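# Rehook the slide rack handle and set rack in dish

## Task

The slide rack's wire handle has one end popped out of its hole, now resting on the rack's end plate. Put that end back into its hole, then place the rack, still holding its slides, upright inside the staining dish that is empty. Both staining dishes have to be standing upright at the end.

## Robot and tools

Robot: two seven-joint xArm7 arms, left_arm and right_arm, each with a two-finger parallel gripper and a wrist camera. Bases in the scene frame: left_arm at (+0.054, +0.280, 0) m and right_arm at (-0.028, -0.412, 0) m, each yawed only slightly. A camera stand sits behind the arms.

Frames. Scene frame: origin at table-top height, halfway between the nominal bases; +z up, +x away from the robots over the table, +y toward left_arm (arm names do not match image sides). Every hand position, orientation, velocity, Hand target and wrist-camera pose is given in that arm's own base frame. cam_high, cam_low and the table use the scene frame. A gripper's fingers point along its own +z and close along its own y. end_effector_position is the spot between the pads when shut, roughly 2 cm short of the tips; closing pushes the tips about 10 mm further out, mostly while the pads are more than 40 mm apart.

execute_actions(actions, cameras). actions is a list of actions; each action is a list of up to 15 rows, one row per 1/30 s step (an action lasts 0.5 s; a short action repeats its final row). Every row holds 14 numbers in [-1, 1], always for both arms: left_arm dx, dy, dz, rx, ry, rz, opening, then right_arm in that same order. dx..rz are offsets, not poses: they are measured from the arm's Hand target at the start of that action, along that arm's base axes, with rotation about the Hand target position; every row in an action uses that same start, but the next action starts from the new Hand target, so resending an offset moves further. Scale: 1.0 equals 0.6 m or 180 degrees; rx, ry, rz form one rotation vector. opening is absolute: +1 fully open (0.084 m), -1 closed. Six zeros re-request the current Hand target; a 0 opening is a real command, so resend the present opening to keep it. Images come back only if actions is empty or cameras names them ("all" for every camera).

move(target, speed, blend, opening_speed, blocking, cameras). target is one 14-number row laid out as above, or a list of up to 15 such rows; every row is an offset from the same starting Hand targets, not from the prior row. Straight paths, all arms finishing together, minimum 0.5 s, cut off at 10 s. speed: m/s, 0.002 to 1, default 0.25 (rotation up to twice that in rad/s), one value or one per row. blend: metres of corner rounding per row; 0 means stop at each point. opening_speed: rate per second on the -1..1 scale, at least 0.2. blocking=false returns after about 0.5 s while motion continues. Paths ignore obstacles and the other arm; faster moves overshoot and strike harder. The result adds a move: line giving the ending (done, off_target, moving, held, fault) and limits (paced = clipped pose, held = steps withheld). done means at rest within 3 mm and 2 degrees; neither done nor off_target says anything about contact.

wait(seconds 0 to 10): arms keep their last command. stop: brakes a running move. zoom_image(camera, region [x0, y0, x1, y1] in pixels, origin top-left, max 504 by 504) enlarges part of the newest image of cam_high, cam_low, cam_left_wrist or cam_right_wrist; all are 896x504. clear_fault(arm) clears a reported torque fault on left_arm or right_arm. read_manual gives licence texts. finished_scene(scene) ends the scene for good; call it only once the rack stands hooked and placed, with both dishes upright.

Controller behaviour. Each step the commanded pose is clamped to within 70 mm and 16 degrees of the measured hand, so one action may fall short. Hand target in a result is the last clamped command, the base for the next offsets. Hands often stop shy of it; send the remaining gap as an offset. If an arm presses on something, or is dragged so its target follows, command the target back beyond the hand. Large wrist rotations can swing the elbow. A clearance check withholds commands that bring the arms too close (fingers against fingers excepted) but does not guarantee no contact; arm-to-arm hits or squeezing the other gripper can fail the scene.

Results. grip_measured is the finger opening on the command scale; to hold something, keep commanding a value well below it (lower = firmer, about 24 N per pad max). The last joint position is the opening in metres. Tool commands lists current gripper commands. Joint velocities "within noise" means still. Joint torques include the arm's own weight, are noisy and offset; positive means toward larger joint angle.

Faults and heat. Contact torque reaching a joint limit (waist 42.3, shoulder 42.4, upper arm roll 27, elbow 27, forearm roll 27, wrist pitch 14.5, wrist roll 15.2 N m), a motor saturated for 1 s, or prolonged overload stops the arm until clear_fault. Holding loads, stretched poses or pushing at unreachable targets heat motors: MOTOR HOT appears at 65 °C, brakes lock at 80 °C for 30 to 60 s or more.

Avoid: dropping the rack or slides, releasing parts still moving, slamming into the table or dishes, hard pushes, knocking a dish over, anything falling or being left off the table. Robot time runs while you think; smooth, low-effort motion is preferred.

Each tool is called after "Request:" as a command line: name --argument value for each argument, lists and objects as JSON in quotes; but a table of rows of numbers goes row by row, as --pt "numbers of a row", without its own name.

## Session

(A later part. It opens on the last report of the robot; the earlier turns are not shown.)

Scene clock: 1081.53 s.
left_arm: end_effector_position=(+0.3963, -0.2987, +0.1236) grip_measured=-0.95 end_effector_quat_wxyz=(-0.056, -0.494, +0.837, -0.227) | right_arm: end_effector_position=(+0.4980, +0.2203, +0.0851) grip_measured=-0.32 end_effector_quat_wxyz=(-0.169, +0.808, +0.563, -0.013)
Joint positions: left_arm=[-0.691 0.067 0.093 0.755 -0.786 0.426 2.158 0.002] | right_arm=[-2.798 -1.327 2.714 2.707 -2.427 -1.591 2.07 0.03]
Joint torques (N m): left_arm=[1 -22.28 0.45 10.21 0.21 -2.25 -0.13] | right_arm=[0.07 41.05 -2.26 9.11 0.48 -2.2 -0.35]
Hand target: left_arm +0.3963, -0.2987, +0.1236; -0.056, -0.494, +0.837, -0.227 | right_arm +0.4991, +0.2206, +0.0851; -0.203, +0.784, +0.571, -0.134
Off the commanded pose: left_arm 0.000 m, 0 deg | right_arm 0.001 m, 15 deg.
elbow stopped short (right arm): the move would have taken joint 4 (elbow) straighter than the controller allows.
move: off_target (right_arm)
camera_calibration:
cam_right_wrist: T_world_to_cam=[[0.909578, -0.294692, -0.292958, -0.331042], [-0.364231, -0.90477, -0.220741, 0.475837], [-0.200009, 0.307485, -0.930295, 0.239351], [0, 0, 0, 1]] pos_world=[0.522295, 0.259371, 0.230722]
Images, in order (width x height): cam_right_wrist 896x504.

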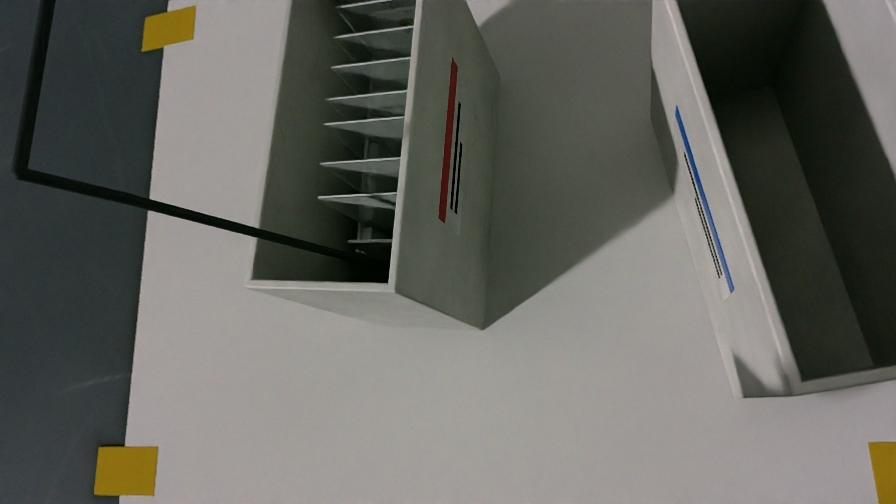

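Request:
zoom_image --camera "cam_right_wrist" --region '[335, 225, 405, 285]'

Request:
zoom_image --camera "cam_right_wrist" --region '[350, 235, 390, 267]'

Scaled by 7.200 from the camera's 896x504 image, which has a finer 1280x720 frame.

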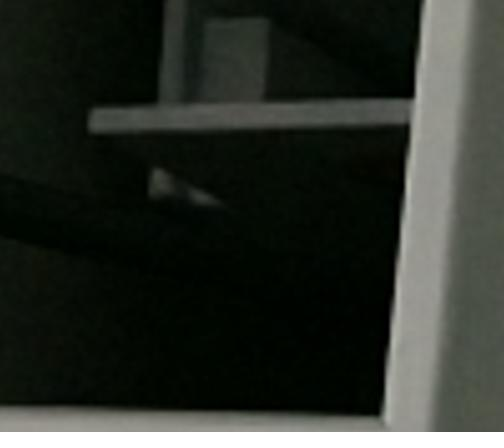

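Scaled by 12.600 from the camera's 896x504 image, which has a finer 1280x720 frame.

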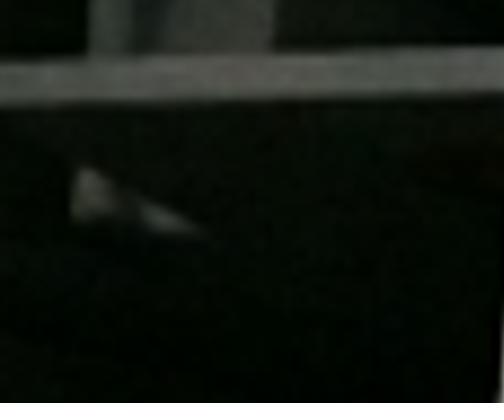

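Request:
execute_actions --actions '[]' --cameras '["cam_low"]'

Request:
zoom_image --camera "cam_low" --region '[340, 180, 480, 280]'

Scene clock: 1126.70 s.
left_arm: end_effector_position=(+0.3963, -0.2987, +0.1236) grip_measured=-0.95 end_effector_quat_wxyz=(-0.056, -0.494, +0.837, -0.227) | right_arm: end_effector_position=(+0.4980, +0.2203, +0.0851) grip_measured=-0.32 end_effector_quat_wxyz=(-0.169, +0.808, +0.563, -0.013)
Joint positions: left_arm=[-0.691 0.067 0.093 0.755 -0.786 0.426 2.158 0.002] | right_arm=[-2.798 -1.327 2.714 2.707 -2.427 -1.591 2.07 0.03]
Joint velocities: within noise
Joint torques (N m): left_arm=[0.96 -22.47 0.54 10.39 0.48 -2.26 -0.09] | right_arm=[-0.08 41.12 -2.34 8.72 0.34 -2.2 -0.36]
Hand target: left_arm +0.3963, -0.2987, +0.1236; -0.056, -0.494, +0.837, -0.227 | right_arm +0.4991, +0.2206, +0.0851; -0.203, +0.784, +0.571, -0.134
Tool commands: left_gripper/opening=-1.0 right_gripper/opening=-0.3
Off the commanded pose: left_arm 0.000 m, 0 deg | right_arm 0.001 m, 15 deg.
Images, in order (width x height): cam_low 896x504.

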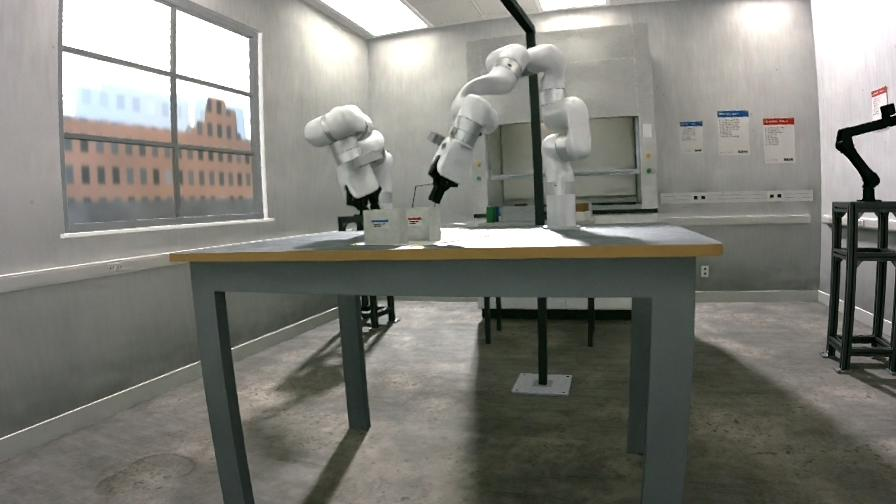

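Scaled by 3.600 from the camera's 896x504 image, which has a finer 1280x720 frame.

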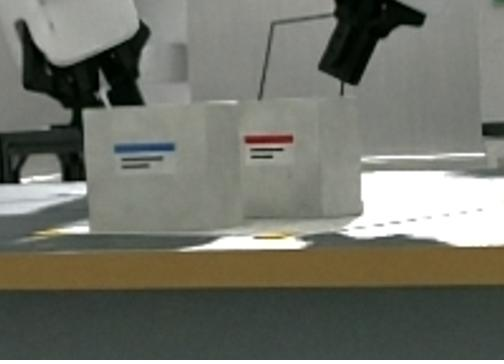

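Request:
zoom_image --camera "cam_low" --region '[400, 175, 450, 215]'

Scaled by 10.080 from the camera's 896x504 image, which has a finer 1280x720 frame.

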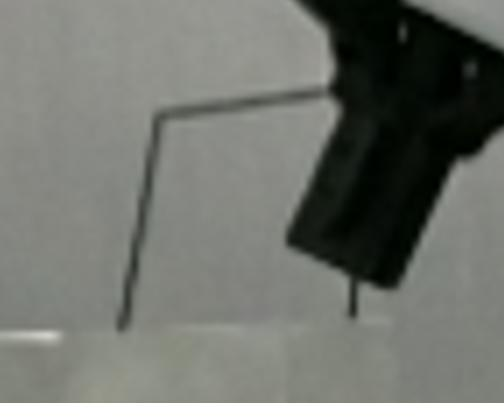

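Request:
zoom_image --camera "cam_low" --region '[360, 200, 450, 250]'

Scaled by 5.600 from the camera's 896x504 image, which has a finer 1280x720 frame.

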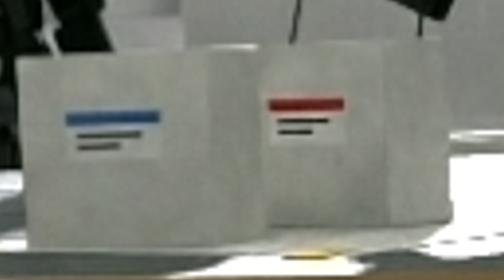

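Request:
move --pt "0 0 0 0 0 0 -1 -0.0328 0.0103 0.0398 -0.0464 -0.1485 0 -0.3" --pt "0 0 0 0 0 0 -1 -0.1453 0.1095 0.1317 0.1660 -0.3238 -0.0340 -0.3" --pt "0 0 0 0 0 0 -1 -0.0978 0.1705 0.0678 0.1660 -0.3238 -0.0340 -1" --speed '[0.2,0.2,0.08]' --opening_speed 0.8 --blend '[0.02,0,0]' --cameras '["cam_left_wrist"]'

Scene clock: 1189.30 s.
left_arm: end_effector_position=(+0.3963, -0.2986, +0.1236) grip_measured=-0.95 end_effector_quat_wxyz=(-0.056, -0.494, +0.837, -0.227) | right_arm: end_effector_position=(+0.4404, +0.3229, +0.1258) grip_measured=-0.96 end_effector_quat_wxyz=(-0.095, +0.702, +0.571, +0.415)
Joint positions: left_arm=[-0.691 0.067 0.093 0.755 -0.786 0.426 2.158 0.002] | right_arm=[-2.78 -0.333 3.147 0.674 -0.769 -0.606 -0.152 0.002]
Joint torques (N m): left_arm=[0.89 -22.97 0.56 11.01 0.26 -2.37 0.07] | right_arm=[-0.21 25.02 -0.06 7.88 0.39 -2.77 -0.28]
Hand target: left_arm +0.3963, -0.2987, +0.1236; -0.056, -0.494, +0.837, -0.227 | right_arm +0.4404, +0.3229, +0.1258; -0.095, +0.702, +0.571, +0.416
Off the commanded pose: left_arm 0.000 m, 0 deg | right_arm 0.000 m, 0 deg.
move: done
camera_calibration:
cam_left_wrist: T_world_to_cam=[[-0.853268, 0.408639, -0.323958, 0.534193], [0.513528, 0.766481, -0.38574, 0.149821], [0.0906792, -0.495501, -0.863861, 0.0506681], [0, 0, 0, 1]] pos_world=[0.374277, -0.308021, 0.274618]
Images, in order (width x height): cam_left_wrist 896x504.

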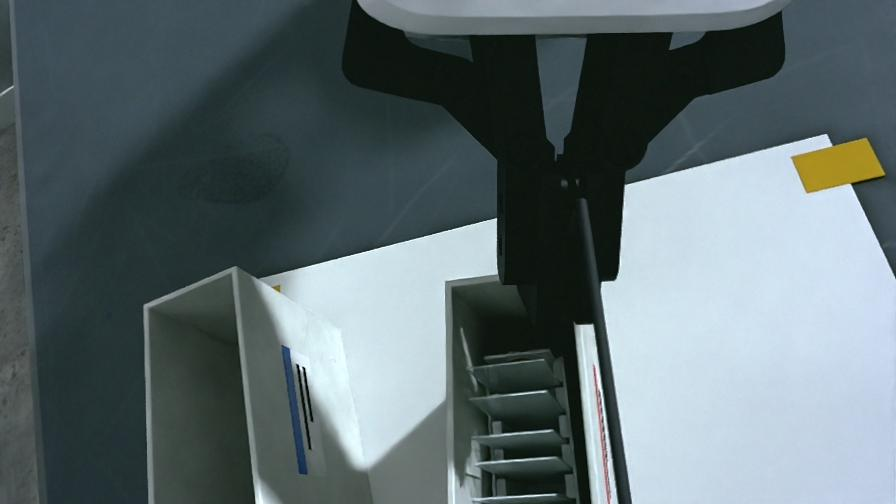

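Request:
move --pt "0 0 0 0 0 0 -1 -0.0009 -0.0023 0.0004 -0.0150 0.0047 -0.0055 -1" --pt "0 0 0 0 0 0 -1 -0.0001 -0.0025 0.0054 -0.0150 0.0047 -0.0055 -1" --pt "0 0 0 0 0 0 -1 0.0008 -0.0002 0.0050 0 0 0 -1" --speed 0.05

Request:
move --pt "0 0 0 0 0 0 -1 0 0 -0.0050 0 0 0 -1" --speed 0.006

Request:
move --pt "0 0 0 0 0 0 -1 0 0 -0.0050 0 0 0 -1" --speed 0.006

Scene clock: 1204.77 s.
left_arm: end_effector_position=(+0.3964, -0.2986, +0.1236) grip_measured=-0.95 end_effector_quat_wxyz=(-0.056, -0.494, +0.837, -0.227) | right_arm: end_effector_position=(+0.4409, +0.3228, +0.1288) grip_measured=-0.96 end_effector_quat_wxyz=(-0.095, +0.702, +0.571, +0.415)
Joint positions: left_arm=[-0.691 0.067 0.093 0.755 -0.786 0.426 2.158 0.002] | right_arm=[-2.787 -0.324 3.152 0.676 -0.783 -0.598 -0.139 0.002]
Joint torques (N m): left_arm=[1.19 -23.91 0.24 9.69 0.18 -1.92 0.1] | right_arm=[-0.69 25.79 0.14 8.72 0.36 -3.3 -0.45]
Hand target: left_arm +0.3963, -0.2987, +0.1236; -0.056, -0.494, +0.837, -0.227 | right_arm +0.4409, +0.3228, +0.1288; -0.095, +0.702, +0.571, +0.416
Off the commanded pose: left_arm 0.000 m, 0 deg | right_arm 0.000 m, 0 deg.
move: done

Scene clock: 1205.53 s.
left_arm: end_effector_position=(+0.3963, -0.2987, +0.1236) grip_measured=-0.95 end_effector_quat_wxyz=(-0.056, -0.494, +0.837, -0.227) | right_arm: end_effector_position=(+0.4409, +0.3229, +0.1260) grip_measured=-0.96 end_effector_quat_wxyz=(-0.095, +0.702, +0.571, +0.416)
Joint positions: left_arm=[-0.691 0.067 0.093 0.755 -0.786 0.426 2.158 0.002] | right_arm=[-2.782 -0.333 3.148 0.676 -0.771 -0.606 -0.151 0.002]
Joint torques (N m): left_arm=[-1.84 -23.53 -1.34 10.68 0.13 -0.91 0.07] | right_arm=[-0.76 3.94 -3.09 0.17 0.42 4.68 -0.34]
Hand target: left_arm +0.3963, -0.2987, +0.1236; -0.056, -0.494, +0.837, -0.227 | right_arm +0.4409, +0.3228, +0.1258; -0.095, +0.702, +0.571, +0.416
Off the commanded pose: left_arm 0.000 m, 0 deg | right_arm 0.000 m, 0 deg.
move: done

Scene clock: 1206.30 s.
left_arm: end_effector_position=(+0.3963, -0.2987, +0.1236) grip_measured=-0.95 end_effector_quat_wxyz=(-0.056, -0.494, +0.837, -0.227) | right_arm: end_effector_position=(+0.4409, +0.3228, +0.1230) grip_measured=-0.96 end_effector_quat_wxyz=(-0.095, +0.702, +0.571, +0.416)
Joint positions: left_arm=[-0.691 0.067 0.093 0.755 -0.786 0.426 2.158 0.002] | right_arm=[-2.777 -0.343 3.145 0.675 -0.759 -0.614 -0.163 0.002]
Joint torques (N m): left_arm=[1.1 -22.61 0.24 10.2 0.18 -1.43 0.08] | right_arm=[0.4 0.46 -1.55 -2.78 -0.64 5.3 -0.32]
Hand target: left_arm +0.3963, -0.2987, +0.1236; -0.056, -0.494, +0.837, -0.227 | right_arm +0.4409, +0.3228, +0.1228; -0.095, +0.702, +0.571, +0.416
Off the commanded pose: left_arm 0.000 m, 0 deg | right_arm 0.000 m, 0 deg.
move: done

Request:
move --pt "0 0 0 0 0 0 -1 0 0 0.0017 0 0 0 -1" --speed 0.01

Request:
move --pt "0 0 0 0 0 0 -1 0 0 0.0017 0 0 0 -1" --speed 0.01 --cameras '["cam_left_wrist"]'

Scene clock: 1217.13 s.
left_arm: end_effector_position=(+0.3963, -0.2987, +0.1236) grip_measured=-0.95 end_effector_quat_wxyz=(-0.056, -0.494, +0.837, -0.227) | right_arm: end_effector_position=(+0.4409, +0.3227, +0.1237) grip_measured=-0.96 end_effector_quat_wxyz=(-0.095, +0.702, +0.571, +0.415)
Joint positions: left_arm=[-0.691 0.067 0.093 0.755 -0.786 0.426 2.158 0.002] | right_arm=[-2.778 -0.34 3.146 0.675 -0.763 -0.611 -0.159 0.002]
Joint torques (N m): left_arm=[2.45 -22.24 1.66 9.67 -0.17 -1.75 -0.03] | right_arm=[-0.53 14.98 0.56 0.84 -1.26 1.67 0.23]
Hand target: left_arm +0.3963, -0.2987, +0.1236; -0.056, -0.494, +0.837, -0.227 | right_arm +0.4409, +0.3228, +0.1238; -0.095, +0.702, +0.571, +0.416
Off the commanded pose: left_arm 0.000 m, 0 deg | right_arm 0.000 m, 0 deg.
move: done

Scene clock: 1217.83 s.
left_arm: end_effector_position=(+0.3963, -0.2987, +0.1236) grip_measured=-0.95 end_effector_quat_wxyz=(-0.056, -0.494, +0.837, -0.227) | right_arm: end_effector_position=(+0.4408, +0.3228, +0.1247) grip_measured=-0.96 end_effector_quat_wxyz=(-0.095, +0.702, +0.571, +0.415)
Joint positions: left_arm=[-0.691 0.067 0.093 0.755 -0.786 0.426 2.158 0.002] | right_arm=[-2.78 -0.337 3.147 0.675 -0.767 -0.608 -0.155 0.002]
Joint torques (N m): left_arm=[4.14 -21.93 2.98 9.61 0.01 -2.66 -0.05] | right_arm=[-1.81 25.66 -0.56 6.29 -0.06 -1.68 -0.04]
Hand target: left_arm +0.3963, -0.2987, +0.1236; -0.056, -0.494, +0.837, -0.227 | right_arm +0.4409, +0.3228, +0.1249; -0.095, +0.702, +0.571, +0.416
Off the commanded pose: left_arm 0.000 m, 0 deg | right_arm 0.000 m, 0 deg.
move: done
camera_calibration:
cam_left_wrist: T_world_to_cam=[[-0.853224, 0.408704, -0.323991, 0.534206], [0.513602, 0.766446, -0.385712, 0.149776], [0.0906791, -0.495501, -0.863861, 0.0506679], [0, 0, 0, 1]] pos_world=[0.374277, -0.308021, 0.274618]
Images, in order (width x height): cam_left_wrist 896x504.

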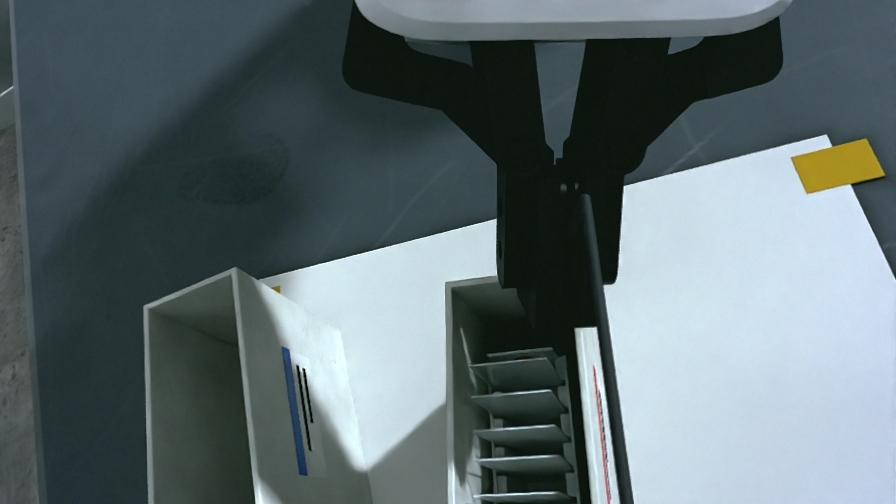

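Request:
move --pt "0 0 0 0 0 0 -1 0 0 0 0 0 0 -0.3" --pt "0 0 0 0 0 0 -1 -0.0475 -0.0610 0.0638 0 0 0 -0.3" --pt "0 0 0 0 0 0 -1 0.0642 -0.1600 -0.0265 -0.2050 0.1815 -0.0282 -0.3" --speed '[0.05,0.15,0.2]' --opening_speed 0.8 --blend '[0,0.02,0]' --cameras '["cam_right_wrist","cam_left_wrist"]'

Request:
zoom_image --camera "cam_right_wrist" --region '[380, 180, 480, 280]'

Request:
zoom_image --camera "cam_right_wrist" --region '[405, 205, 455, 245]'

Scene clock: 1229.63 s.
left_arm: end_effector_position=(+0.3963, -0.2987, +0.1236) grip_measured=-0.95 end_effector_quat_wxyz=(-0.056, -0.494, +0.837, -0.227) | right_arm: end_effector_position=(+0.4794, +0.2268, +0.1090) grip_measured=-0.32 end_effector_quat_wxyz=(-0.007, +0.806, +0.591, +0.009)
Joint positions: left_arm=[-0.691 0.067 0.093 0.755 -0.786 0.426 2.158 0.002] | right_arm=[-2.457 -0.908 2.598 2.02 -2.67 -1.214 2.034 0.03]
Joint torques (N m): left_arm=[-0.67 -26.15 -0.48 11.41 0.24 -1.64 -0.31] | right_arm=[-1.08 36.62 -5.46 9.43 0.17 -2 0.23]
Hand target: left_arm +0.3963, -0.2987, +0.1236; -0.056, -0.494, +0.837, -0.227 | right_arm +0.4794, +0.2268, +0.1090; -0.007, +0.806, +0.591, +0.009
Off the commanded pose: left_arm 0.000 m, 0 deg | right_arm 0.000 m, 0 deg.
move: done; limits=paced
camera_calibration:
cam_left_wrist: T_world_to_cam=[[-0.853216, 0.408662, -0.324065, 0.53421], [0.513597, 0.766471, -0.385668, 0.149773], [0.0907783, -0.495496, -0.863853, 0.0506303], [0, 0, 0, 1]] pos_world=[0.374277, -0.308021, 0.274618]
cam_right_wrist: T_world_to_cam=[[0.957426, -0.288587, -0.00724414, -0.360642], [-0.288304, -0.954607, -0.074882, 0.439235], [0.0146947, 0.0737825, -0.997166, 0.213216], [0, 0, 0, 1]] pos_world=[0.468788, 0.299488, 0.24289]
Images, in order (width x height): cam_left_wrist 896x504, cam_right_wrist 896x504.

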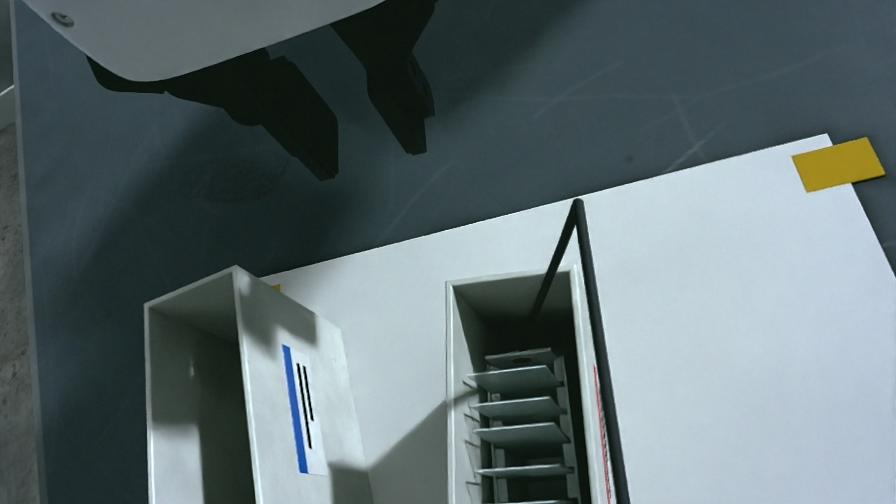

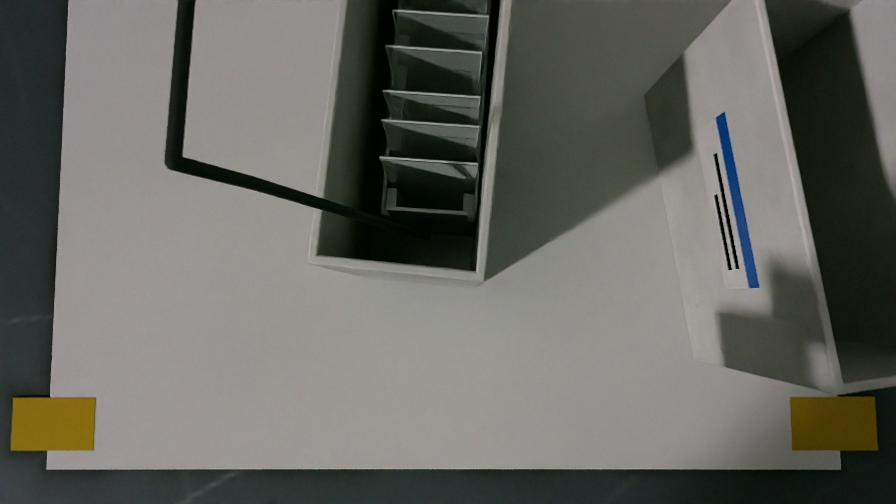

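Scaled by 5.040 from the camera's 896x504 image, which has a finer 1280x720 frame.

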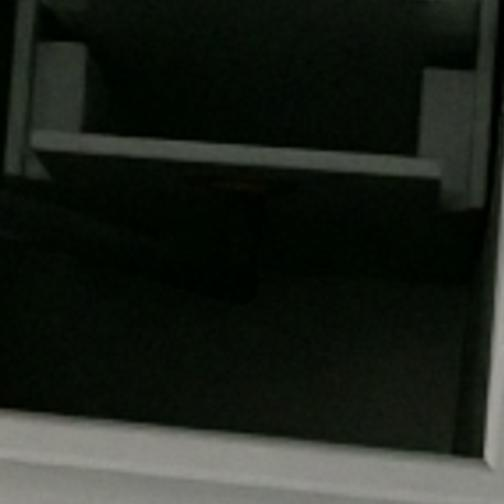

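Scaled by 10.080 from the camera's 896x504 image, which has a finer 1280x720 frame.

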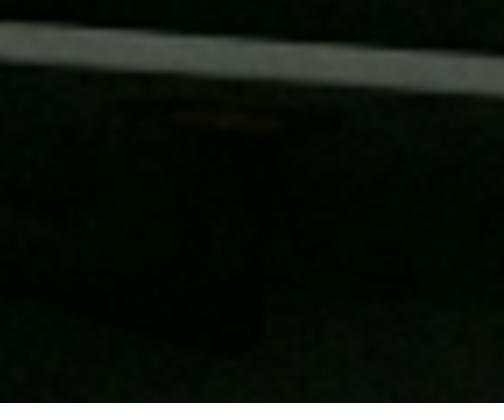

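Request:
zoom_image --camera "cam_right_wrist" --region '[150, 140, 200, 180]'

Request:
zoom_image --camera "cam_left_wrist" --region '[555, 185, 605, 225]'

Scaled by 10.080 from the camera's 896x504 image, which has a finer 1280x720 frame.

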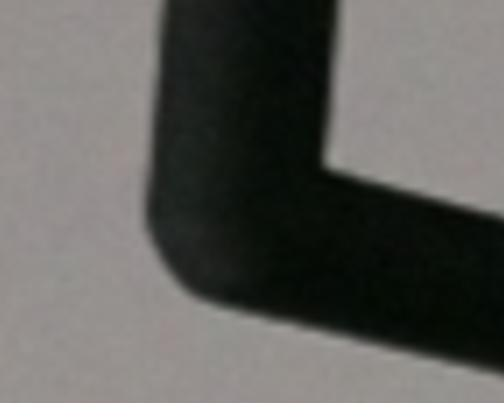

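Scaled by 10.080 from the camera's 896x504 image, which has a finer 1280x720 frame.

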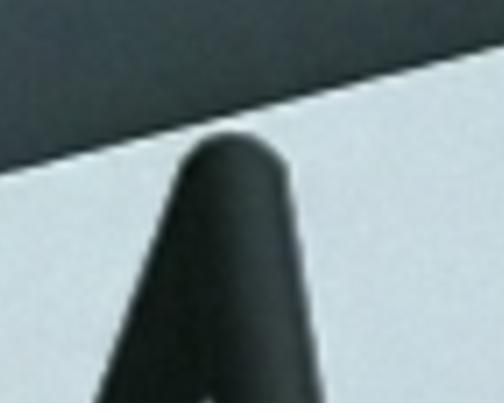

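Request:
move --pt "0 0 0 0 0 0 -1 -0.1117 0.0990 0.0903 0.2050 -0.1815 0.0282 -0.3" --pt "0 0 0 0 0 0 -1 -0.0642 0.1600 0.0265 0.2050 -0.1815 0.0282 -1" --speed '[0.25,0.08]' --opening_speed 0.8

Request:
move --pt "0 0 0 0 0 0 -1 -0.0009 -0.0023 0.0004 -0.0150 0.0047 -0.0055 -1" --pt "0 0 0 0 0 0 -1 -0.0009 -0.0023 0.0033 -0.0150 0.0047 -0.0055 -1" --speed 0.05

Request:
move --target '[0,0,0,0,0,0,-1, 0.0009,0.0023,-0.0004,0.0150,-0.0047,0.0055,-1]' --speed 0.05

Request:
move --target '[0,0,0,0,0,0,-1, 0.0006,0.0015,-0.0003,0.0100,-0.0031,0.0037,-1]' --speed 0.05

Scene clock: 1288.30 s.
left_arm: end_effector_position=(+0.3963, -0.2987, +0.1236) grip_measured=-0.95 end_effector_quat_wxyz=(-0.056, -0.494, +0.837, -0.227) | right_arm: end_effector_position=(+0.4409, +0.3228, +0.1249) grip_measured=-0.96 end_effector_quat_wxyz=(-0.095, +0.702, +0.571, +0.416)
Joint positions: left_arm=[-0.691 0.067 0.093 0.755 -0.786 0.426 2.158 0.002] | right_arm=[-2.748 -0.337 3.112 0.678 -0.779 -0.615 -0.138 0.002]
Joint torques (N m): left_arm=[-0.36 -26.16 -0.31 11.26 0.29 -1.71 -0.35] | right_arm=[0 25.38 0.09 7.7 0.39 -2.6 -0.21]
Hand target: left_arm +0.3963, -0.2987, +0.1236; -0.056, -0.494, +0.837, -0.227 | right_arm +0.4409, +0.3228, +0.1249; -0.095, +0.702, +0.571, +0.416
Off the commanded pose: left_arm 0.000 m, 0 deg | right_arm 0.000 m, 0 deg.
move: done

Scene clock: 1289.40 s.
left_arm: end_effector_position=(+0.3963, -0.2987, +0.1236) grip_measured=-0.95 end_effector_quat_wxyz=(-0.056, -0.494, +0.837, -0.227) | right_arm: end_effector_position=(+0.4404, +0.3214, +0.1268) grip_measured=-0.96 end_effector_quat_wxyz=(-0.079, +0.712, +0.574, +0.398)
Joint positions: left_arm=[-0.691 0.067 0.093 0.755 -0.786 0.426 2.158 0.002] | right_arm=[-2.741 -0.296 3.12 0.679 -0.789 -0.528 -0.109 0.002]
Joint torques (N m): left_arm=[6.19 -25.7 3.94 10.74 0.16 -3.81 -0.3] | right_arm=[-2.73 24.78 -1.6 6.85 -0.06 -1.04 -0.03]
Hand target: left_arm +0.3963, -0.2987, +0.1236; -0.056, -0.494, +0.837, -0.227 | right_arm +0.4404, +0.3214, +0.1268; -0.079, +0.712, +0.574, +0.398
Off the commanded pose: left_arm 0.000 m, 0 deg | right_arm 0.000 m, 0 deg.
move: done

Scene clock: 1290.30 s.
left_arm: end_effector_position=(+0.3964, -0.2986, +0.1236) grip_measured=-0.95 end_effector_quat_wxyz=(-0.056, -0.494, +0.837, -0.227) | right_arm: end_effector_position=(+0.4409, +0.3228, +0.1266) grip_measured=-0.96 end_effector_quat_wxyz=(-0.095, +0.702, +0.571, +0.415)
Joint positions: left_arm=[-0.691 0.067 0.093 0.755 -0.786 0.426 2.158 0.002] | right_arm=[-2.751 -0.332 3.114 0.679 -0.786 -0.61 -0.131 0.002]
Joint torques (N m): left_arm=[-0.19 -24.57 -0.25 10.35 0 -1.44 -0.21] | right_arm=[-0.34 25.57 0.51 8.92 0.46 -3.39 -0.51]
Hand target: left_arm +0.3963, -0.2987, +0.1236; -0.056, -0.494, +0.837, -0.227 | right_arm +0.4409, +0.3228, +0.1266; -0.095, +0.702, +0.571, +0.416
Off the commanded pose: left_arm 0.000 m, 0 deg | right_arm 0.000 m, 0 deg.
move: done

Scene clock: 1291.13 s.
left_arm: end_effector_position=(+0.3964, -0.2986, +0.1236) grip_measured=-0.95 end_effector_quat_wxyz=(-0.056, -0.494, +0.837, -0.227) | right_arm: end_effector_position=(+0.4413, +0.3237, +0.1264) grip_measured=-0.96 end_effector_quat_wxyz=(-0.106, +0.695, +0.569, +0.427)
Joint positions: left_arm=[-0.691 0.067 0.093 0.755 -0.786 0.426 2.158 0.002] | right_arm=[-2.76 -0.358 3.112 0.681 -0.786 -0.664 -0.144 0.002]
Joint torques (N m): left_arm=[-5.84 -23.53 -4.47 11.24 -0.07 0.12 -0.25] | right_arm=[2.22 26.81 4.27 10.69 0.2 -4.51 -0.47]
Hand target: left_arm +0.3963, -0.2987, +0.1236; -0.056, -0.494, +0.837, -0.227 | right_arm +0.4413, +0.3237, +0.1264; -0.106, +0.695, +0.569, +0.427
Off the commanded pose: left_arm 0.000 m, 0 deg | right_arm 0.000 m, 0 deg.
move: done

Request:
move --target '[0,0,0,0,0,0,-1, 0,0,-0.0017,0,0,0,-1]' --speed 0.006

Request:
move --target '[0,0,0,0,0,0,-1, 0,0,-0.0017,0,0,0,-1]' --speed 0.006

Scene clock: 1300.70 s.
left_arm: end_effector_position=(+0.3963, -0.2986, +0.1236) grip_measured=-0.95 end_effector_quat_wxyz=(-0.056, -0.494, +0.837, -0.227) | right_arm: end_effector_position=(+0.4413, +0.3237, +0.1254) grip_measured=-0.96 end_effector_quat_wxyz=(-0.106, +0.695, +0.569, +0.427)
Joint positions: left_arm=[-0.691 0.067 0.093 0.755 -0.786 0.426 2.158 0.002] | right_arm=[-2.758 -0.361 3.111 0.681 -0.783 -0.667 -0.148 0.002]
Joint torques (N m): left_arm=[-5.63 -22.97 -4.33 11.43 -0.28 0.37 -0.13] | right_arm=[2.9 25.87 3.83 9.51 0.33 -4.16 -0.42]
Hand target: left_arm +0.3963, -0.2987, +0.1236; -0.056, -0.494, +0.837, -0.227 | right_arm +0.4413, +0.3237, +0.1254; -0.106, +0.695, +0.569, +0.427
Off the commanded pose: left_arm 0.000 m, 0 deg | right_arm 0.000 m, 0 deg.
move: done

Scene clock: 1301.40 s.
left_arm: end_effector_position=(+0.3963, -0.2986, +0.1236) grip_measured=-0.95 end_effector_quat_wxyz=(-0.056, -0.494, +0.837, -0.227) | right_arm: end_effector_position=(+0.4413, +0.3237, +0.1244) grip_measured=-0.96 end_effector_quat_wxyz=(-0.106, +0.695, +0.569, +0.427)
Joint positions: left_arm=[-0.691 0.067 0.093 0.755 -0.786 0.426 2.158 0.002] | right_arm=[-2.757 -0.364 3.11 0.681 -0.779 -0.669 -0.151 0.002]
Joint torques (N m): left_arm=[-5.82 -22.88 -4.59 11.43 -0.27 0.36 -0.15] | right_arm=[2.78 25.06 3.44 9.32 0.14 -3.84 -0.57]
Hand target: left_arm +0.3963, -0.2987, +0.1236; -0.056, -0.494, +0.837, -0.227 | right_arm +0.4413, +0.3237, +0.1244; -0.106, +0.695, +0.569, +0.427
Off the commanded pose: left_arm 0.000 m, 0 deg | right_arm 0.000 m, 0 deg.
move: done

Request:
move --target '[0,0,0,0,0,0,-1, 0,0,-0.0017,0,0,0,-1]' --speed 0.006

Request:
move --target '[0,0,0,0,0,0,-1, 0,0,-0.0017,0,0,0,-1]' --speed 0.006

Scene clock: 1309.47 s.
left_arm: end_effector_position=(+0.3963, -0.2987, +0.1236) grip_measured=-0.95 end_effector_quat_wxyz=(-0.056, -0.494, +0.837, -0.227) | right_arm: end_effector_position=(+0.4413, +0.3237, +0.1234) grip_measured=-0.96 end_effector_quat_wxyz=(-0.106, +0.695, +0.569, +0.427)
Joint positions: left_arm=[-0.691 0.067 0.093 0.755 -0.786 0.426 2.158 0.002] | right_arm=[-2.755 -0.367 3.109 0.681 -0.776 -0.672 -0.155 0.002]
Joint torques (N m): left_arm=[-5.94 -23.07 -4.32 11.35 -0.16 0.4 -0.03] | right_arm=[2.59 24.71 3.3 9.01 0.21 -3.63 -0.41]
Hand target: left_arm +0.3963, -0.2987, +0.1236; -0.056, -0.494, +0.837, -0.227 | right_arm +0.4413, +0.3237, +0.1234; -0.106, +0.695, +0.569, +0.427
Off the commanded pose: left_arm 0.000 m, 0 deg | right_arm 0.000 m, 0 deg.
move: done

Scene clock: 1310.17 s.
left_arm: end_effector_position=(+0.3963, -0.2987, +0.1236) grip_measured=-0.95 end_effector_quat_wxyz=(-0.056, -0.494, +0.837, -0.227) | right_arm: end_effector_position=(+0.4413, +0.3237, +0.1224) grip_measured=-0.96 end_effector_quat_wxyz=(-0.106, +0.695, +0.569, +0.427)
Joint positions: left_arm=[-0.691 0.067 0.093 0.755 -0.786 0.426 2.158 0.002] | right_arm=[-2.754 -0.37 3.108 0.681 -0.772 -0.674 -0.158 0.002]
Joint torques (N m): left_arm=[-5.66 -22.98 -4.05 11.48 -0.4 0.31 0.09] | right_arm=[2.83 24.33 3.08 8.69 0.26 -3.42 -0.47]
Hand target: left_arm +0.3963, -0.2987, +0.1236; -0.056, -0.494, +0.837, -0.227 | right_arm +0.4413, +0.3237, +0.1223; -0.106, +0.695, +0.569, +0.427
Off the commanded pose: left_arm 0.000 m, 0 deg | right_arm 0.000 m, 0 deg.
move: done

Request:
move --pt "0 0 0 0 0 0 -1 -0.0015 -0.0038 0.0007 -0.0250 0.0078 -0.0091 -1" --pt "0 0 0 0 0 0 -1 -0.0015 -0.0038 0.0099 -0.0250 0.0078 -0.0091 -1" --pt "0 0 0 0 0 0 -1 -0.0006 -0.0015 0.0095 -0.0100 0.0031 -0.0037 -1" --speed 0.05

Request:
move --target '[0,0,0,0,0,0,-1, 0,0,-0.00083,0,0,0,-1]' --speed 0.006

Request:
move --target '[0,0,0,0,0,0,-1, 0,0,-0.00083,0,0,0,-1]' --speed 0.006

Scene clock: 1324.63 s.
left_arm: end_effector_position=(+0.3963, -0.2986, +0.1236) grip_measured=-0.95 end_effector_quat_wxyz=(-0.056, -0.494, +0.837, -0.227) | right_arm: end_effector_position=(+0.4409, +0.3228, +0.1280) grip_measured=-0.96 end_effector_quat_wxyz=(-0.095, +0.702, +0.571, +0.415)
Joint positions: left_arm=[-0.691 0.067 0.093 0.755 -0.786 0.426 2.158 0.002] | right_arm=[-2.755 -0.328 3.116 0.679 -0.791 -0.607 -0.126 0.002]
Joint torques (N m): left_arm=[-0.16 -24.19 -0.51 10.14 0.06 -1.49 0.18] | right_arm=[-0.29 25.62 0.59 9.2 0.49 -3.44 -0.45]
Hand target: left_arm +0.3963, -0.2987, +0.1236; -0.056, -0.494, +0.837, -0.227 | right_arm +0.4409, +0.3228, +0.1280; -0.095, +0.702, +0.571, +0.416
Off the commanded pose: left_arm 0.000 m, 0 deg | right_arm 0.000 m, 0 deg.
move: done

Scene clock: 1325.33 s.
left_arm: end_effector_position=(+0.3963, -0.2987, +0.1236) grip_measured=-0.95 end_effector_quat_wxyz=(-0.056, -0.494, +0.837, -0.227) | right_arm: end_effector_position=(+0.4409, +0.3228, +0.1276) grip_measured=-0.96 end_effector_quat_wxyz=(-0.095, +0.702, +0.571, +0.416)
Joint positions: left_arm=[-0.691 0.067 0.093 0.755 -0.786 0.426 2.158 0.002] | right_arm=[-2.754 -0.329 3.116 0.679 -0.789 -0.608 -0.128 0.002]
Joint torques (N m): left_arm=[-0.09 -23.71 -0.43 10.3 0.15 -1.29 0.05] | right_arm=[0.58 25.3 0.54 7.84 0.49 -3.41 -0.64]
Hand target: left_arm +0.3963, -0.2987, +0.1236; -0.056, -0.494, +0.837, -0.227 | right_arm +0.4409, +0.3228, +0.1275; -0.095, +0.702, +0.571, +0.416
Off the commanded pose: left_arm 0.000 m, 0 deg | right_arm 0.000 m, 0 deg.
move: done

Scene clock: 1326.03 s.
left_arm: end_effector_position=(+0.3963, -0.2987, +0.1236) grip_measured=-0.95 end_effector_quat_wxyz=(-0.056, -0.494, +0.837, -0.227) | right_arm: end_effector_position=(+0.4409, +0.3228, +0.1271) grip_measured=-0.96 end_effector_quat_wxyz=(-0.095, +0.702, +0.571, +0.416)
Joint positions: left_arm=[-0.691 0.067 0.093 0.755 -0.786 0.426 2.158 0.002] | right_arm=[-2.753 -0.331 3.115 0.679 -0.787 -0.609 -0.13 0.002]
Joint torques (N m): left_arm=[-0.18 -23.21 -0.49 10.36 0.24 -1.25 0.08] | right_arm=[0.32 25.38 0.33 7.88 0.35 -3.19 -0.54]
Hand target: left_arm +0.3963, -0.2987, +0.1236; -0.056, -0.494, +0.837, -0.227 | right_arm +0.4409, +0.3228, +0.1271; -0.095, +0.702, +0.571, +0.416
Off the commanded pose: left_arm 0.000 m, 0 deg | right_arm 0.000 m, 0 deg.
move: done

Request:
move --target '[0,0,0,0,0,0,-1, 0,0,-0.00083,0,0,0,-1]' --speed 0.006

Request:
move --target '[0,0,0,0,0,0,-1, 0,0,-0.00083,0,0,0,-1]' --speed 0.006

Request:
move --target '[0,0,0,0,0,0,-1, 0,0,-0.00167,0,0,0,-1]' --speed 0.006

Scene clock: 1332.37 s.
left_arm: end_effector_position=(+0.3963, -0.2987, +0.1236) grip_measured=-0.95 end_effector_quat_wxyz=(-0.056, -0.494, +0.837, -0.227) | right_arm: end_effector_position=(+0.4409, +0.3228, +0.1266) grip_measured=-0.96 end_effector_quat_wxyz=(-0.095, +0.702, +0.571, +0.416)
Joint positions: left_arm=[-0.691 0.067 0.093 0.755 -0.786 0.426 2.158 0.002] | right_arm=[-2.752 -0.332 3.115 0.679 -0.785 -0.61 -0.132 0.002]
Joint torques (N m): left_arm=[-0.04 -22.7 -0.25 10.6 0.02 -1.57 0.03] | right_arm=[0.39 24.91 0.29 7.64 0.46 -3.12 -0.55]
Hand target: left_arm +0.3963, -0.2987, +0.1236; -0.056, -0.494, +0.837, -0.227 | right_arm +0.4409, +0.3228, +0.1266; -0.095, +0.702, +0.571, +0.416
Off the commanded pose: left_arm 0.000 m, 0 deg | right_arm 0.000 m, 0 deg.
move: done

Scene clock: 1333.07 s.
left_arm: end_effector_position=(+0.3963, -0.2987, +0.1236) grip_measured=-0.95 end_effector_quat_wxyz=(-0.056, -0.494, +0.837, -0.227) | right_arm: end_effector_position=(+0.4409, +0.3228, +0.1261) grip_measured=-0.96 end_effector_quat_wxyz=(-0.095, +0.702, +0.571, +0.416)
Joint positions: left_arm=[-0.691 0.067 0.093 0.755 -0.786 0.426 2.158 0.002] | right_arm=[-2.751 -0.334 3.114 0.678 -0.783 -0.612 -0.134 0.002]
Joint torques (N m): left_arm=[-0.22 -22.65 -0.48 10.6 0.13 -1.63 0.06] | right_arm=[0.26 24.71 0.16 7.58 0.51 -3.01 -0.51]
Hand target: left_arm +0.3963, -0.2987, +0.1236; -0.056, -0.494, +0.837, -0.227 | right_arm +0.4409, +0.3228, +0.1261; -0.095, +0.702, +0.571, +0.416
Off the commanded pose: left_arm 0.000 m, 0 deg | right_arm 0.000 m, 0 deg.
move: done

Scene clock: 1333.77 s.
left_arm: end_effector_position=(+0.3963, -0.2987, +0.1236) grip_measured=-0.95 end_effector_quat_wxyz=(-0.056, -0.494, +0.837, -0.227) | right_arm: end_effector_position=(+0.4409, +0.3228, +0.1251) grip_measured=-0.96 end_effector_quat_wxyz=(-0.095, +0.702, +0.571, +0.416)
Joint positions: left_arm=[-0.691 0.067 0.093 0.755 -0.786 0.426 2.158 0.002] | right_arm=[-2.75 -0.337 3.113 0.678 -0.779 -0.614 -0.138 0.002]
Joint torques (N m): left_arm=[0.16 -22.72 -0.31 10.57 0.2 -1.74 0.07] | right_arm=[0.14 24.35 -0.13 7.32 0.38 -2.73 -0.46]
Hand target: left_arm +0.3963, -0.2987, +0.1236; -0.056, -0.494, +0.837, -0.227 | right_arm +0.4409, +0.3228, +0.1251; -0.095, +0.702, +0.571, +0.416
Off the commanded pose: left_arm 0.000 m, 0 deg | right_arm 0.000 m, 0 deg.
move: done

Request:
move --pt "0 0 0 0 0 0 -1 -0.0009 -0.0023 0.0004 -0.0150 0.0047 -0.0055 -1" --pt "0 0 0 0 0 0 -1 -0.0001 -0.0025 0.0054 -0.0150 0.0047 -0.0055 -1" --pt "0 0 0 0 0 0 -1 0.0008 -0.0002 0.0050 0 0 0 -1" --speed 0.05

Request:
move --target '[0,0,0,0,0,0,-1, 0,0,-0.00167,0,0,0,-1]' --speed 0.006

Request:
move --target '[0,0,0,0,0,0,-1, 0,0,-0.00167,0,0,0,-1]' --speed 0.006

Request:
move --target '[0,0,0,0,0,0,-1, 0,0,-0.00167,0,0,0,-1]' --speed 0.006

Scene clock: 1341.57 s.
left_arm: end_effector_position=(+0.3963, -0.2986, +0.1236) grip_measured=-0.95 end_effector_quat_wxyz=(-0.056, -0.494, +0.837, -0.227) | right_arm: end_effector_position=(+0.4414, +0.3227, +0.1280) grip_measured=-0.96 end_effector_quat_wxyz=(-0.095, +0.702, +0.571, +0.415)
Joint positions: left_arm=[-0.691 0.067 0.093 0.755 -0.786 0.426 2.158 0.002] | right_arm=[-2.757 -0.328 3.117 0.681 -0.793 -0.606 -0.125 0.002]
Joint torques (N m): left_arm=[-0.28 -24.45 -0.58 10.65 0.14 -1.47 0] | right_arm=[-0.35 25.72 0.53 9.02 0.49 -3.54 -0.56]
Hand target: left_arm +0.3963, -0.2987, +0.1236; -0.056, -0.494, +0.837, -0.227 | right_arm +0.4414, +0.3227, +0.1281; -0.095, +0.702, +0.571, +0.416
Off the commanded pose: left_arm 0.000 m, 0 deg | right_arm 0.000 m, 0 deg.
move: done

Scene clock: 1342.27 s.
left_arm: end_effector_position=(+0.3963, -0.2987, +0.1236) grip_measured=-0.95 end_effector_quat_wxyz=(-0.056, -0.494, +0.837, -0.227) | right_arm: end_effector_position=(+0.4414, +0.3227, +0.1271) grip_measured=-0.96 end_effector_quat_wxyz=(-0.095, +0.702, +0.571, +0.416)
Joint positions: left_arm=[-0.691 0.067 0.093 0.755 -0.786 0.426 2.158 0.002] | right_arm=[-2.755 -0.331 3.116 0.68 -0.789 -0.609 -0.129 0.002]
Joint torques (N m): left_arm=[0.06 -24.75 -0.67 10.59 -0.26 -1.15 0.01] | right_arm=[0.6 25.33 0.62 7.82 0.41 -3.18 -0.46]
Hand target: left_arm +0.3963, -0.2987, +0.1236; -0.056, -0.494, +0.837, -0.227 | right_arm +0.4414, +0.3227, +0.1271; -0.095, +0.702, +0.571, +0.416
Off the commanded pose: left_arm 0.000 m, 0 deg | right_arm 0.000 m, 0 deg.
move: done

Scene clock: 1342.97 s.
left_arm: end_effector_position=(+0.3963, -0.2987, +0.1236) grip_measured=-0.95 end_effector_quat_wxyz=(-0.056, -0.494, +0.837, -0.227) | right_arm: end_effector_position=(+0.4414, +0.3227, +0.1261) grip_measured=-0.96 end_effector_quat_wxyz=(-0.095, +0.702, +0.571, +0.416)
Joint positions: left_arm=[-0.691 0.067 0.093 0.755 -0.786 0.426 2.158 0.002] | right_arm=[-2.753 -0.335 3.115 0.68 -0.785 -0.611 -0.133 0.002]
Joint torques (N m): left_arm=[-0.26 -24.37 -0.79 10.57 -0.22 -1.24 -0.03] | right_arm=[0.51 24.71 0.37 7.77 0.45 -3 -0.57]
Hand target: left_arm +0.3963, -0.2987, +0.1236; -0.056, -0.494, +0.837, -0.227 | right_arm +0.4414, +0.3227, +0.1260; -0.095, +0.702, +0.571, +0.416
Off the commanded pose: left_arm 0.000 m, 0 deg | right_arm 0.000 m, 0 deg.
move: done

Scene clock: 1343.67 s.
left_arm: end_effector_position=(+0.3963, -0.2987, +0.1236) grip_measured=-0.95 end_effector_quat_wxyz=(-0.056, -0.494, +0.837, -0.227) | right_arm: end_effector_position=(+0.4414, +0.3227, +0.1251) grip_measured=-0.96 end_effector_quat_wxyz=(-0.095, +0.702, +0.571, +0.416)
Joint positions: left_arm=[-0.691 0.067 0.093 0.755 -0.786 0.426 2.158 0.002] | right_arm=[-2.752 -0.338 3.114 0.68 -0.781 -0.614 -0.137 0.002]
Joint torques (N m): left_arm=[-0.15 -24.28 -0.74 10.67 -0.06 -1.33 0.07] | right_arm=[0.41 24.04 0.02 7.31 0.41 -2.72 -0.55]
Hand target: left_arm +0.3963, -0.2987, +0.1236; -0.056, -0.494, +0.837, -0.227 | right_arm +0.4414, +0.3227, +0.1250; -0.095, +0.702, +0.571, +0.416
Off the commanded pose: left_arm 0.000 m, 0 deg | right_arm 0.000 m, 0 deg.
move: done

Request:
move --pt "0 0 0 0 0 0 -1 0 0 0 0 0 0 -0.3" --pt "0 0 0 0 0 0 -1 -0.0475 -0.0610 0.0638 0 0 0 -0.3" --pt "0 0 0 0 0 0 -1 0.0608 -0.1678 -0.0267 -0.2050 0.1815 -0.0282 -0.3" --pt "0 0 0 0 0 0 -1 0.0608 -0.1678 -0.1517 -0.2050 0.1815 -0.0282 -0.3" --speed '[0.05,0.15,0.25,0.15]' --opening_speed 0.8 --blend '[0,0.02,0.02,0]' --cameras '["cam_right_wrist","cam_left_wrist"]'

Request:
zoom_image --camera "cam_left_wrist" --region '[555, 185, 605, 225]'

Scene clock: 1385.37 s.
left_arm: end_effector_position=(+0.3963, -0.2987, +0.1236) grip_measured=-0.95 end_effector_quat_wxyz=(-0.056, -0.494, +0.837, -0.227) | right_arm: end_effector_position=(+0.4779, +0.2220, +0.0341) grip_measured=-0.32 end_effector_quat_wxyz=(-0.007, +0.806, +0.591, +0.009)
Joint positions: left_arm=[-0.691 0.067 0.093 0.755 -0.786 0.426 2.158 0.002] | right_arm=[-2.449 -0.987 2.595 1.923 -2.599 -1.063 1.966 0.03]
Joint torques (N m): left_arm=[0.54 -23.45 0.07 10.74 -0.14 -2.23 0.11] | right_arm=[-0.82 36.92 -5.33 8.85 0.14 -1.93 0.21]
Hand target: left_arm +0.3963, -0.2987, +0.1236; -0.056, -0.494, +0.837, -0.227 | right_arm +0.4779, +0.2220, +0.0340; -0.007, +0.806, +0.591, +0.009
Off the commanded pose: left_arm 0.000 m, 0 deg | right_arm 0.000 m, 0 deg.
move: done; limits=paced
camera_calibration:
cam_left_wrist: T_world_to_cam=[[-0.853216, 0.408662, -0.324065, 0.53421], [0.513597, 0.766471, -0.385668, 0.149773], [0.0907783, -0.495496, -0.863853, 0.0506303], [0, 0, 0, 1]] pos_world=[0.374277, -0.308021, 0.274618]
cam_right_wrist: T_world_to_cam=[[0.957425, -0.288595, -0.00714873, -0.361051], [-0.288304, -0.954604, -0.0749108, 0.428587], [0.0147947, 0.0737824, -0.997165, 0.138859], [0, 0, 0, 1]] pos_world=[0.467188, 0.294688, 0.16799]
Images, in order (width x height): cam_left_wrist 896x504, cam_right_wrist 896x504.

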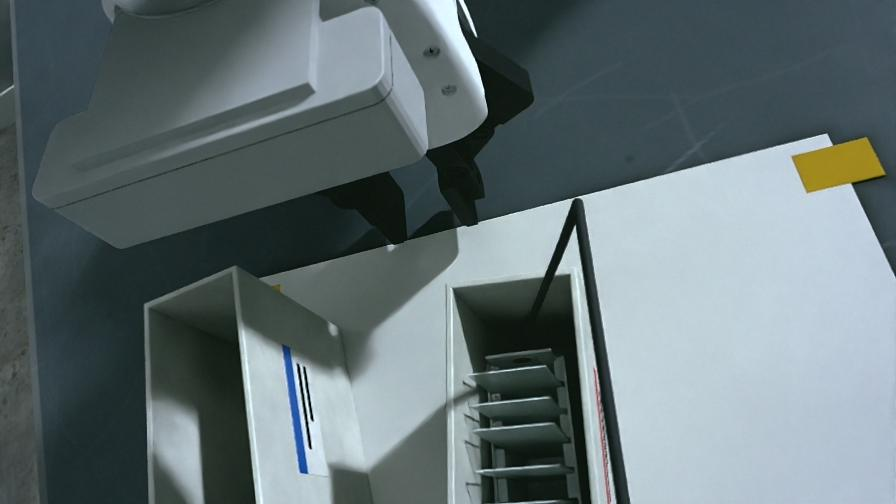

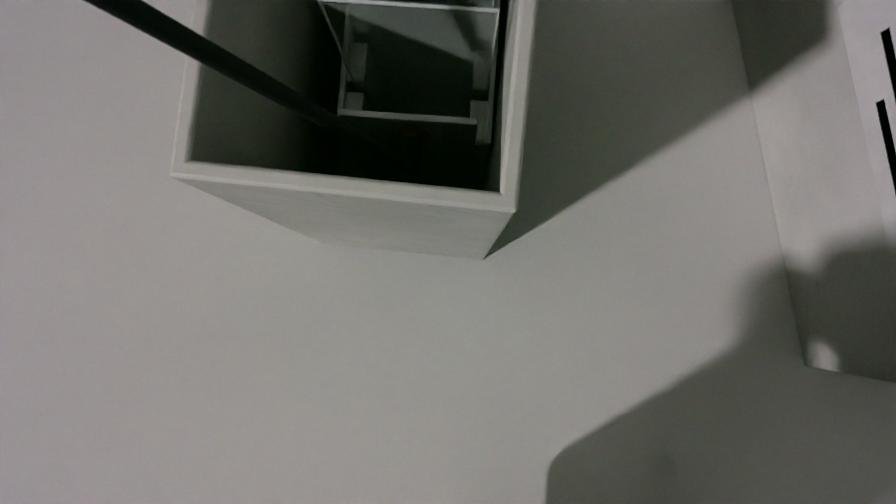

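Scaled by 10.080 from the camera's 896x504 image, which has a finer 1280x720 frame.

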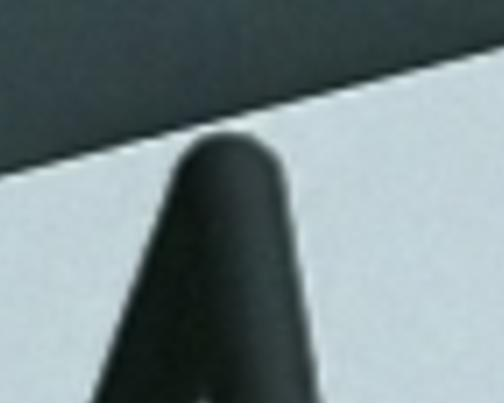

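Request:
zoom_image --camera "cam_right_wrist" --region '[360, 90, 470, 190]'

Request:
zoom_image --camera "cam_right_wrist" --region '[385, 110, 445, 170]'

Scaled by 4.582 from the camera's 896x504 image, which has a finer 1280x720 frame.

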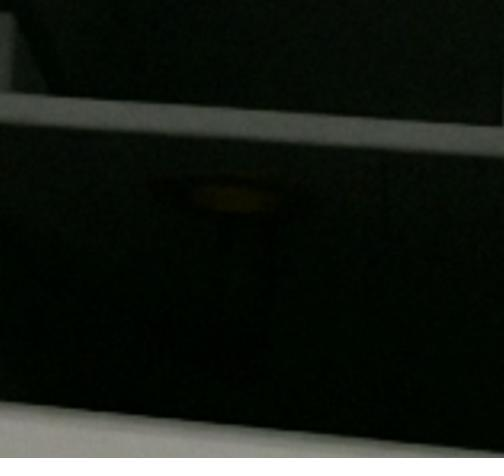

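Scaled by 8.400 from the camera's 896x504 image, which has a finer 1280x720 frame.

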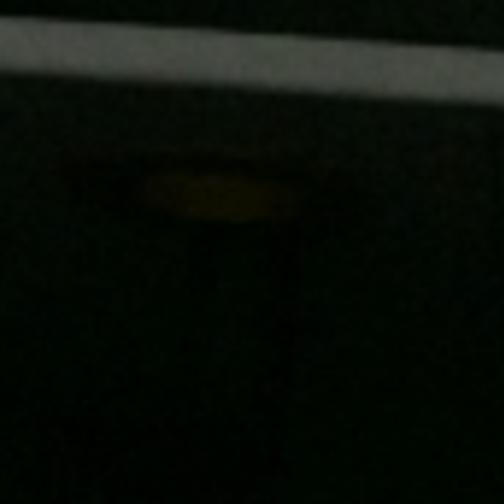

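Request:
zoom_image --camera "cam_right_wrist" --region '[392, 122, 428, 146]'

Request:
move --target '[0,0,0,0,0,0,-1, 0.0700,-0.0218,0,0,0,0,-0.3]' --speed 0.15 --cameras '["cam_right_wrist"]'

Scaled by 14.000 from the camera's 896x504 image, which has a finer 1280x720 frame.

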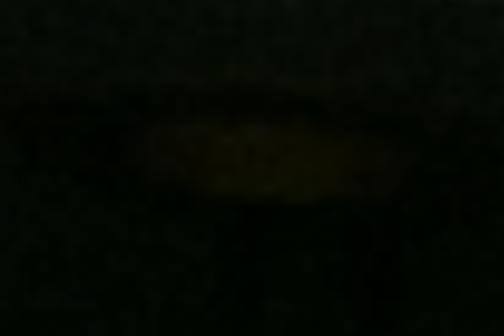

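Scene clock: 1394.73 s.
left_arm: end_effector_position=(+0.3963, -0.2987, +0.1236) grip_measured=-0.95 end_effector_quat_wxyz=(-0.056, -0.494, +0.837, -0.227) | right_arm: end_effector_position=(+0.5199, +0.2089, +0.0340) grip_measured=-0.32 end_effector_quat_wxyz=(-0.007, +0.806, +0.591, +0.009)
Joint positions: left_arm=[-0.691 0.067 0.093 0.755 -0.786 0.426 2.158 0.002] | right_arm=[-2.574 -1.164 2.584 2.265 -2.574 -1.209 1.987 0.03]
Joint torques (N m): left_arm=[1.05 -23.05 0.16 10.67 -0.06 -2.31 0.18] | right_arm=[-1.05 39.57 -5.53 9.02 0.18 -2 0.23]
Hand target: left_arm +0.3963, -0.2987, +0.1236; -0.056, -0.494, +0.837, -0.227 | right_arm +0.5199, +0.2089, +0.0340; -0.007, +0.806, +0.591, +0.009
Off the commanded pose: left_arm 0.000 m, 0 deg | right_arm 0.000 m, 0 deg.
move: done
camera_calibration:
cam_right_wrist: T_world_to_cam=[[0.957425, -0.288595, -0.00714873, -0.405044], [-0.288304, -0.954604, -0.0749108, 0.42819], [0.0147947, 0.0737824, -0.997165, 0.139204], [0, 0, 0, 1]] pos_world=[0.509188, 0.281588, 0.16799]
Images, in order (width x height): cam_right_wrist 896x504.

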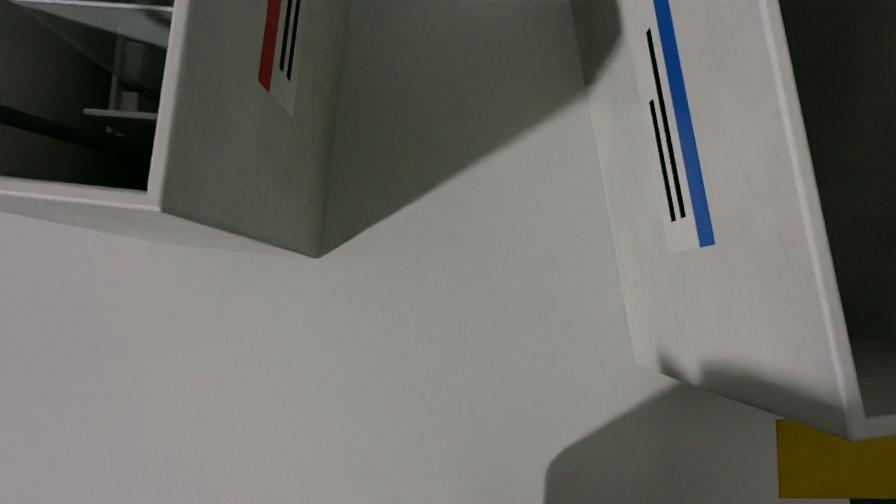

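Request:
move --target '[0,0,0,0,0,0,-1, -0.0200,0.0062,0,0,0,0,-0.3]' --speed 0.15 --cameras '["cam_right_wrist"]'

Request:
zoom_image --camera "cam_right_wrist" --region '[160, 90, 260, 190]'

Scene clock: 1399.03 s.
left_arm: end_effector_position=(+0.3963, -0.2987, +0.1236) grip_measured=-0.95 end_effector_quat_wxyz=(-0.056, -0.494, +0.837, -0.227) | right_arm: end_effector_position=(+0.5079, +0.2126, +0.0340) grip_measured=-0.32 end_effector_quat_wxyz=(-0.007, +0.806, +0.591, +0.009)
Joint positions: left_arm=[-0.691 0.067 0.093 0.755 -0.786 0.426 2.158 0.002] | right_arm=[-2.534 -1.103 2.588 2.146 -2.582 -1.159 1.974 0.03]
Joint torques (N m): left_arm=[1.13 -22.89 0.21 10.59 -0.14 -2.3 0.08] | right_arm=[0.08 40.95 -5 8.05 -0.4 -1.32 -0.33]
Hand target: left_arm +0.3963, -0.2987, +0.1236; -0.056, -0.494, +0.837, -0.227 | right_arm +0.5079, +0.2126, +0.0340; -0.007, +0.806, +0.591, +0.009
Off the commanded pose: left_arm 0.000 m, 0 deg | right_arm 0.000 m, 0 deg.
move: done
camera_calibration:
cam_right_wrist: T_world_to_cam=[[0.957426, -0.28859, -0.00721544, -0.392477], [-0.288306, -0.954613, -0.0747869, 0.428246], [0.0146948, 0.0736832, -0.997173, 0.139188], [0, 0, 0, 1]] pos_world=[0.497188, 0.285288, 0.16799]
Images, in order (width x height): cam_right_wrist 896x504.

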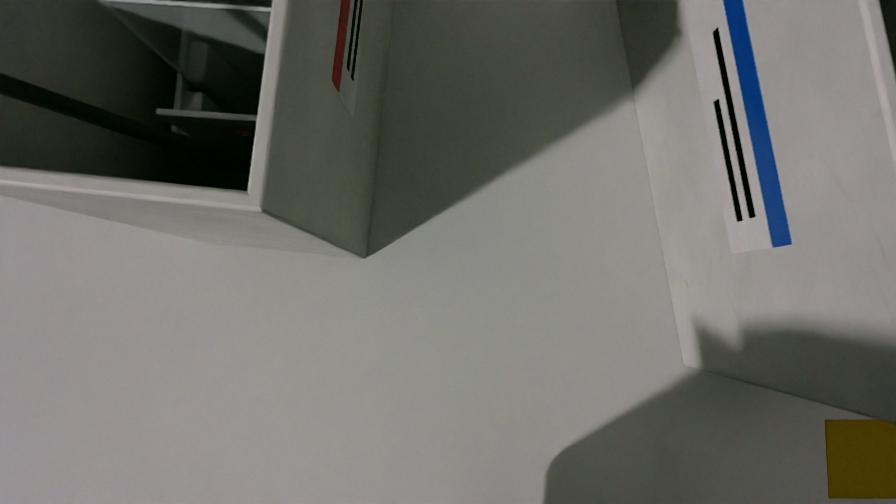

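Scaled by 5.040 from the camera's 896x504 image, which has a finer 1280x720 frame.

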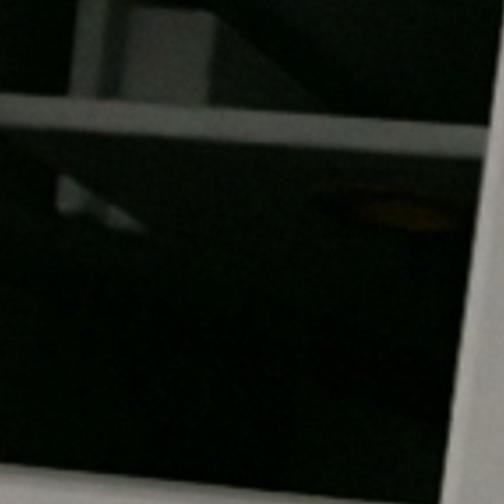

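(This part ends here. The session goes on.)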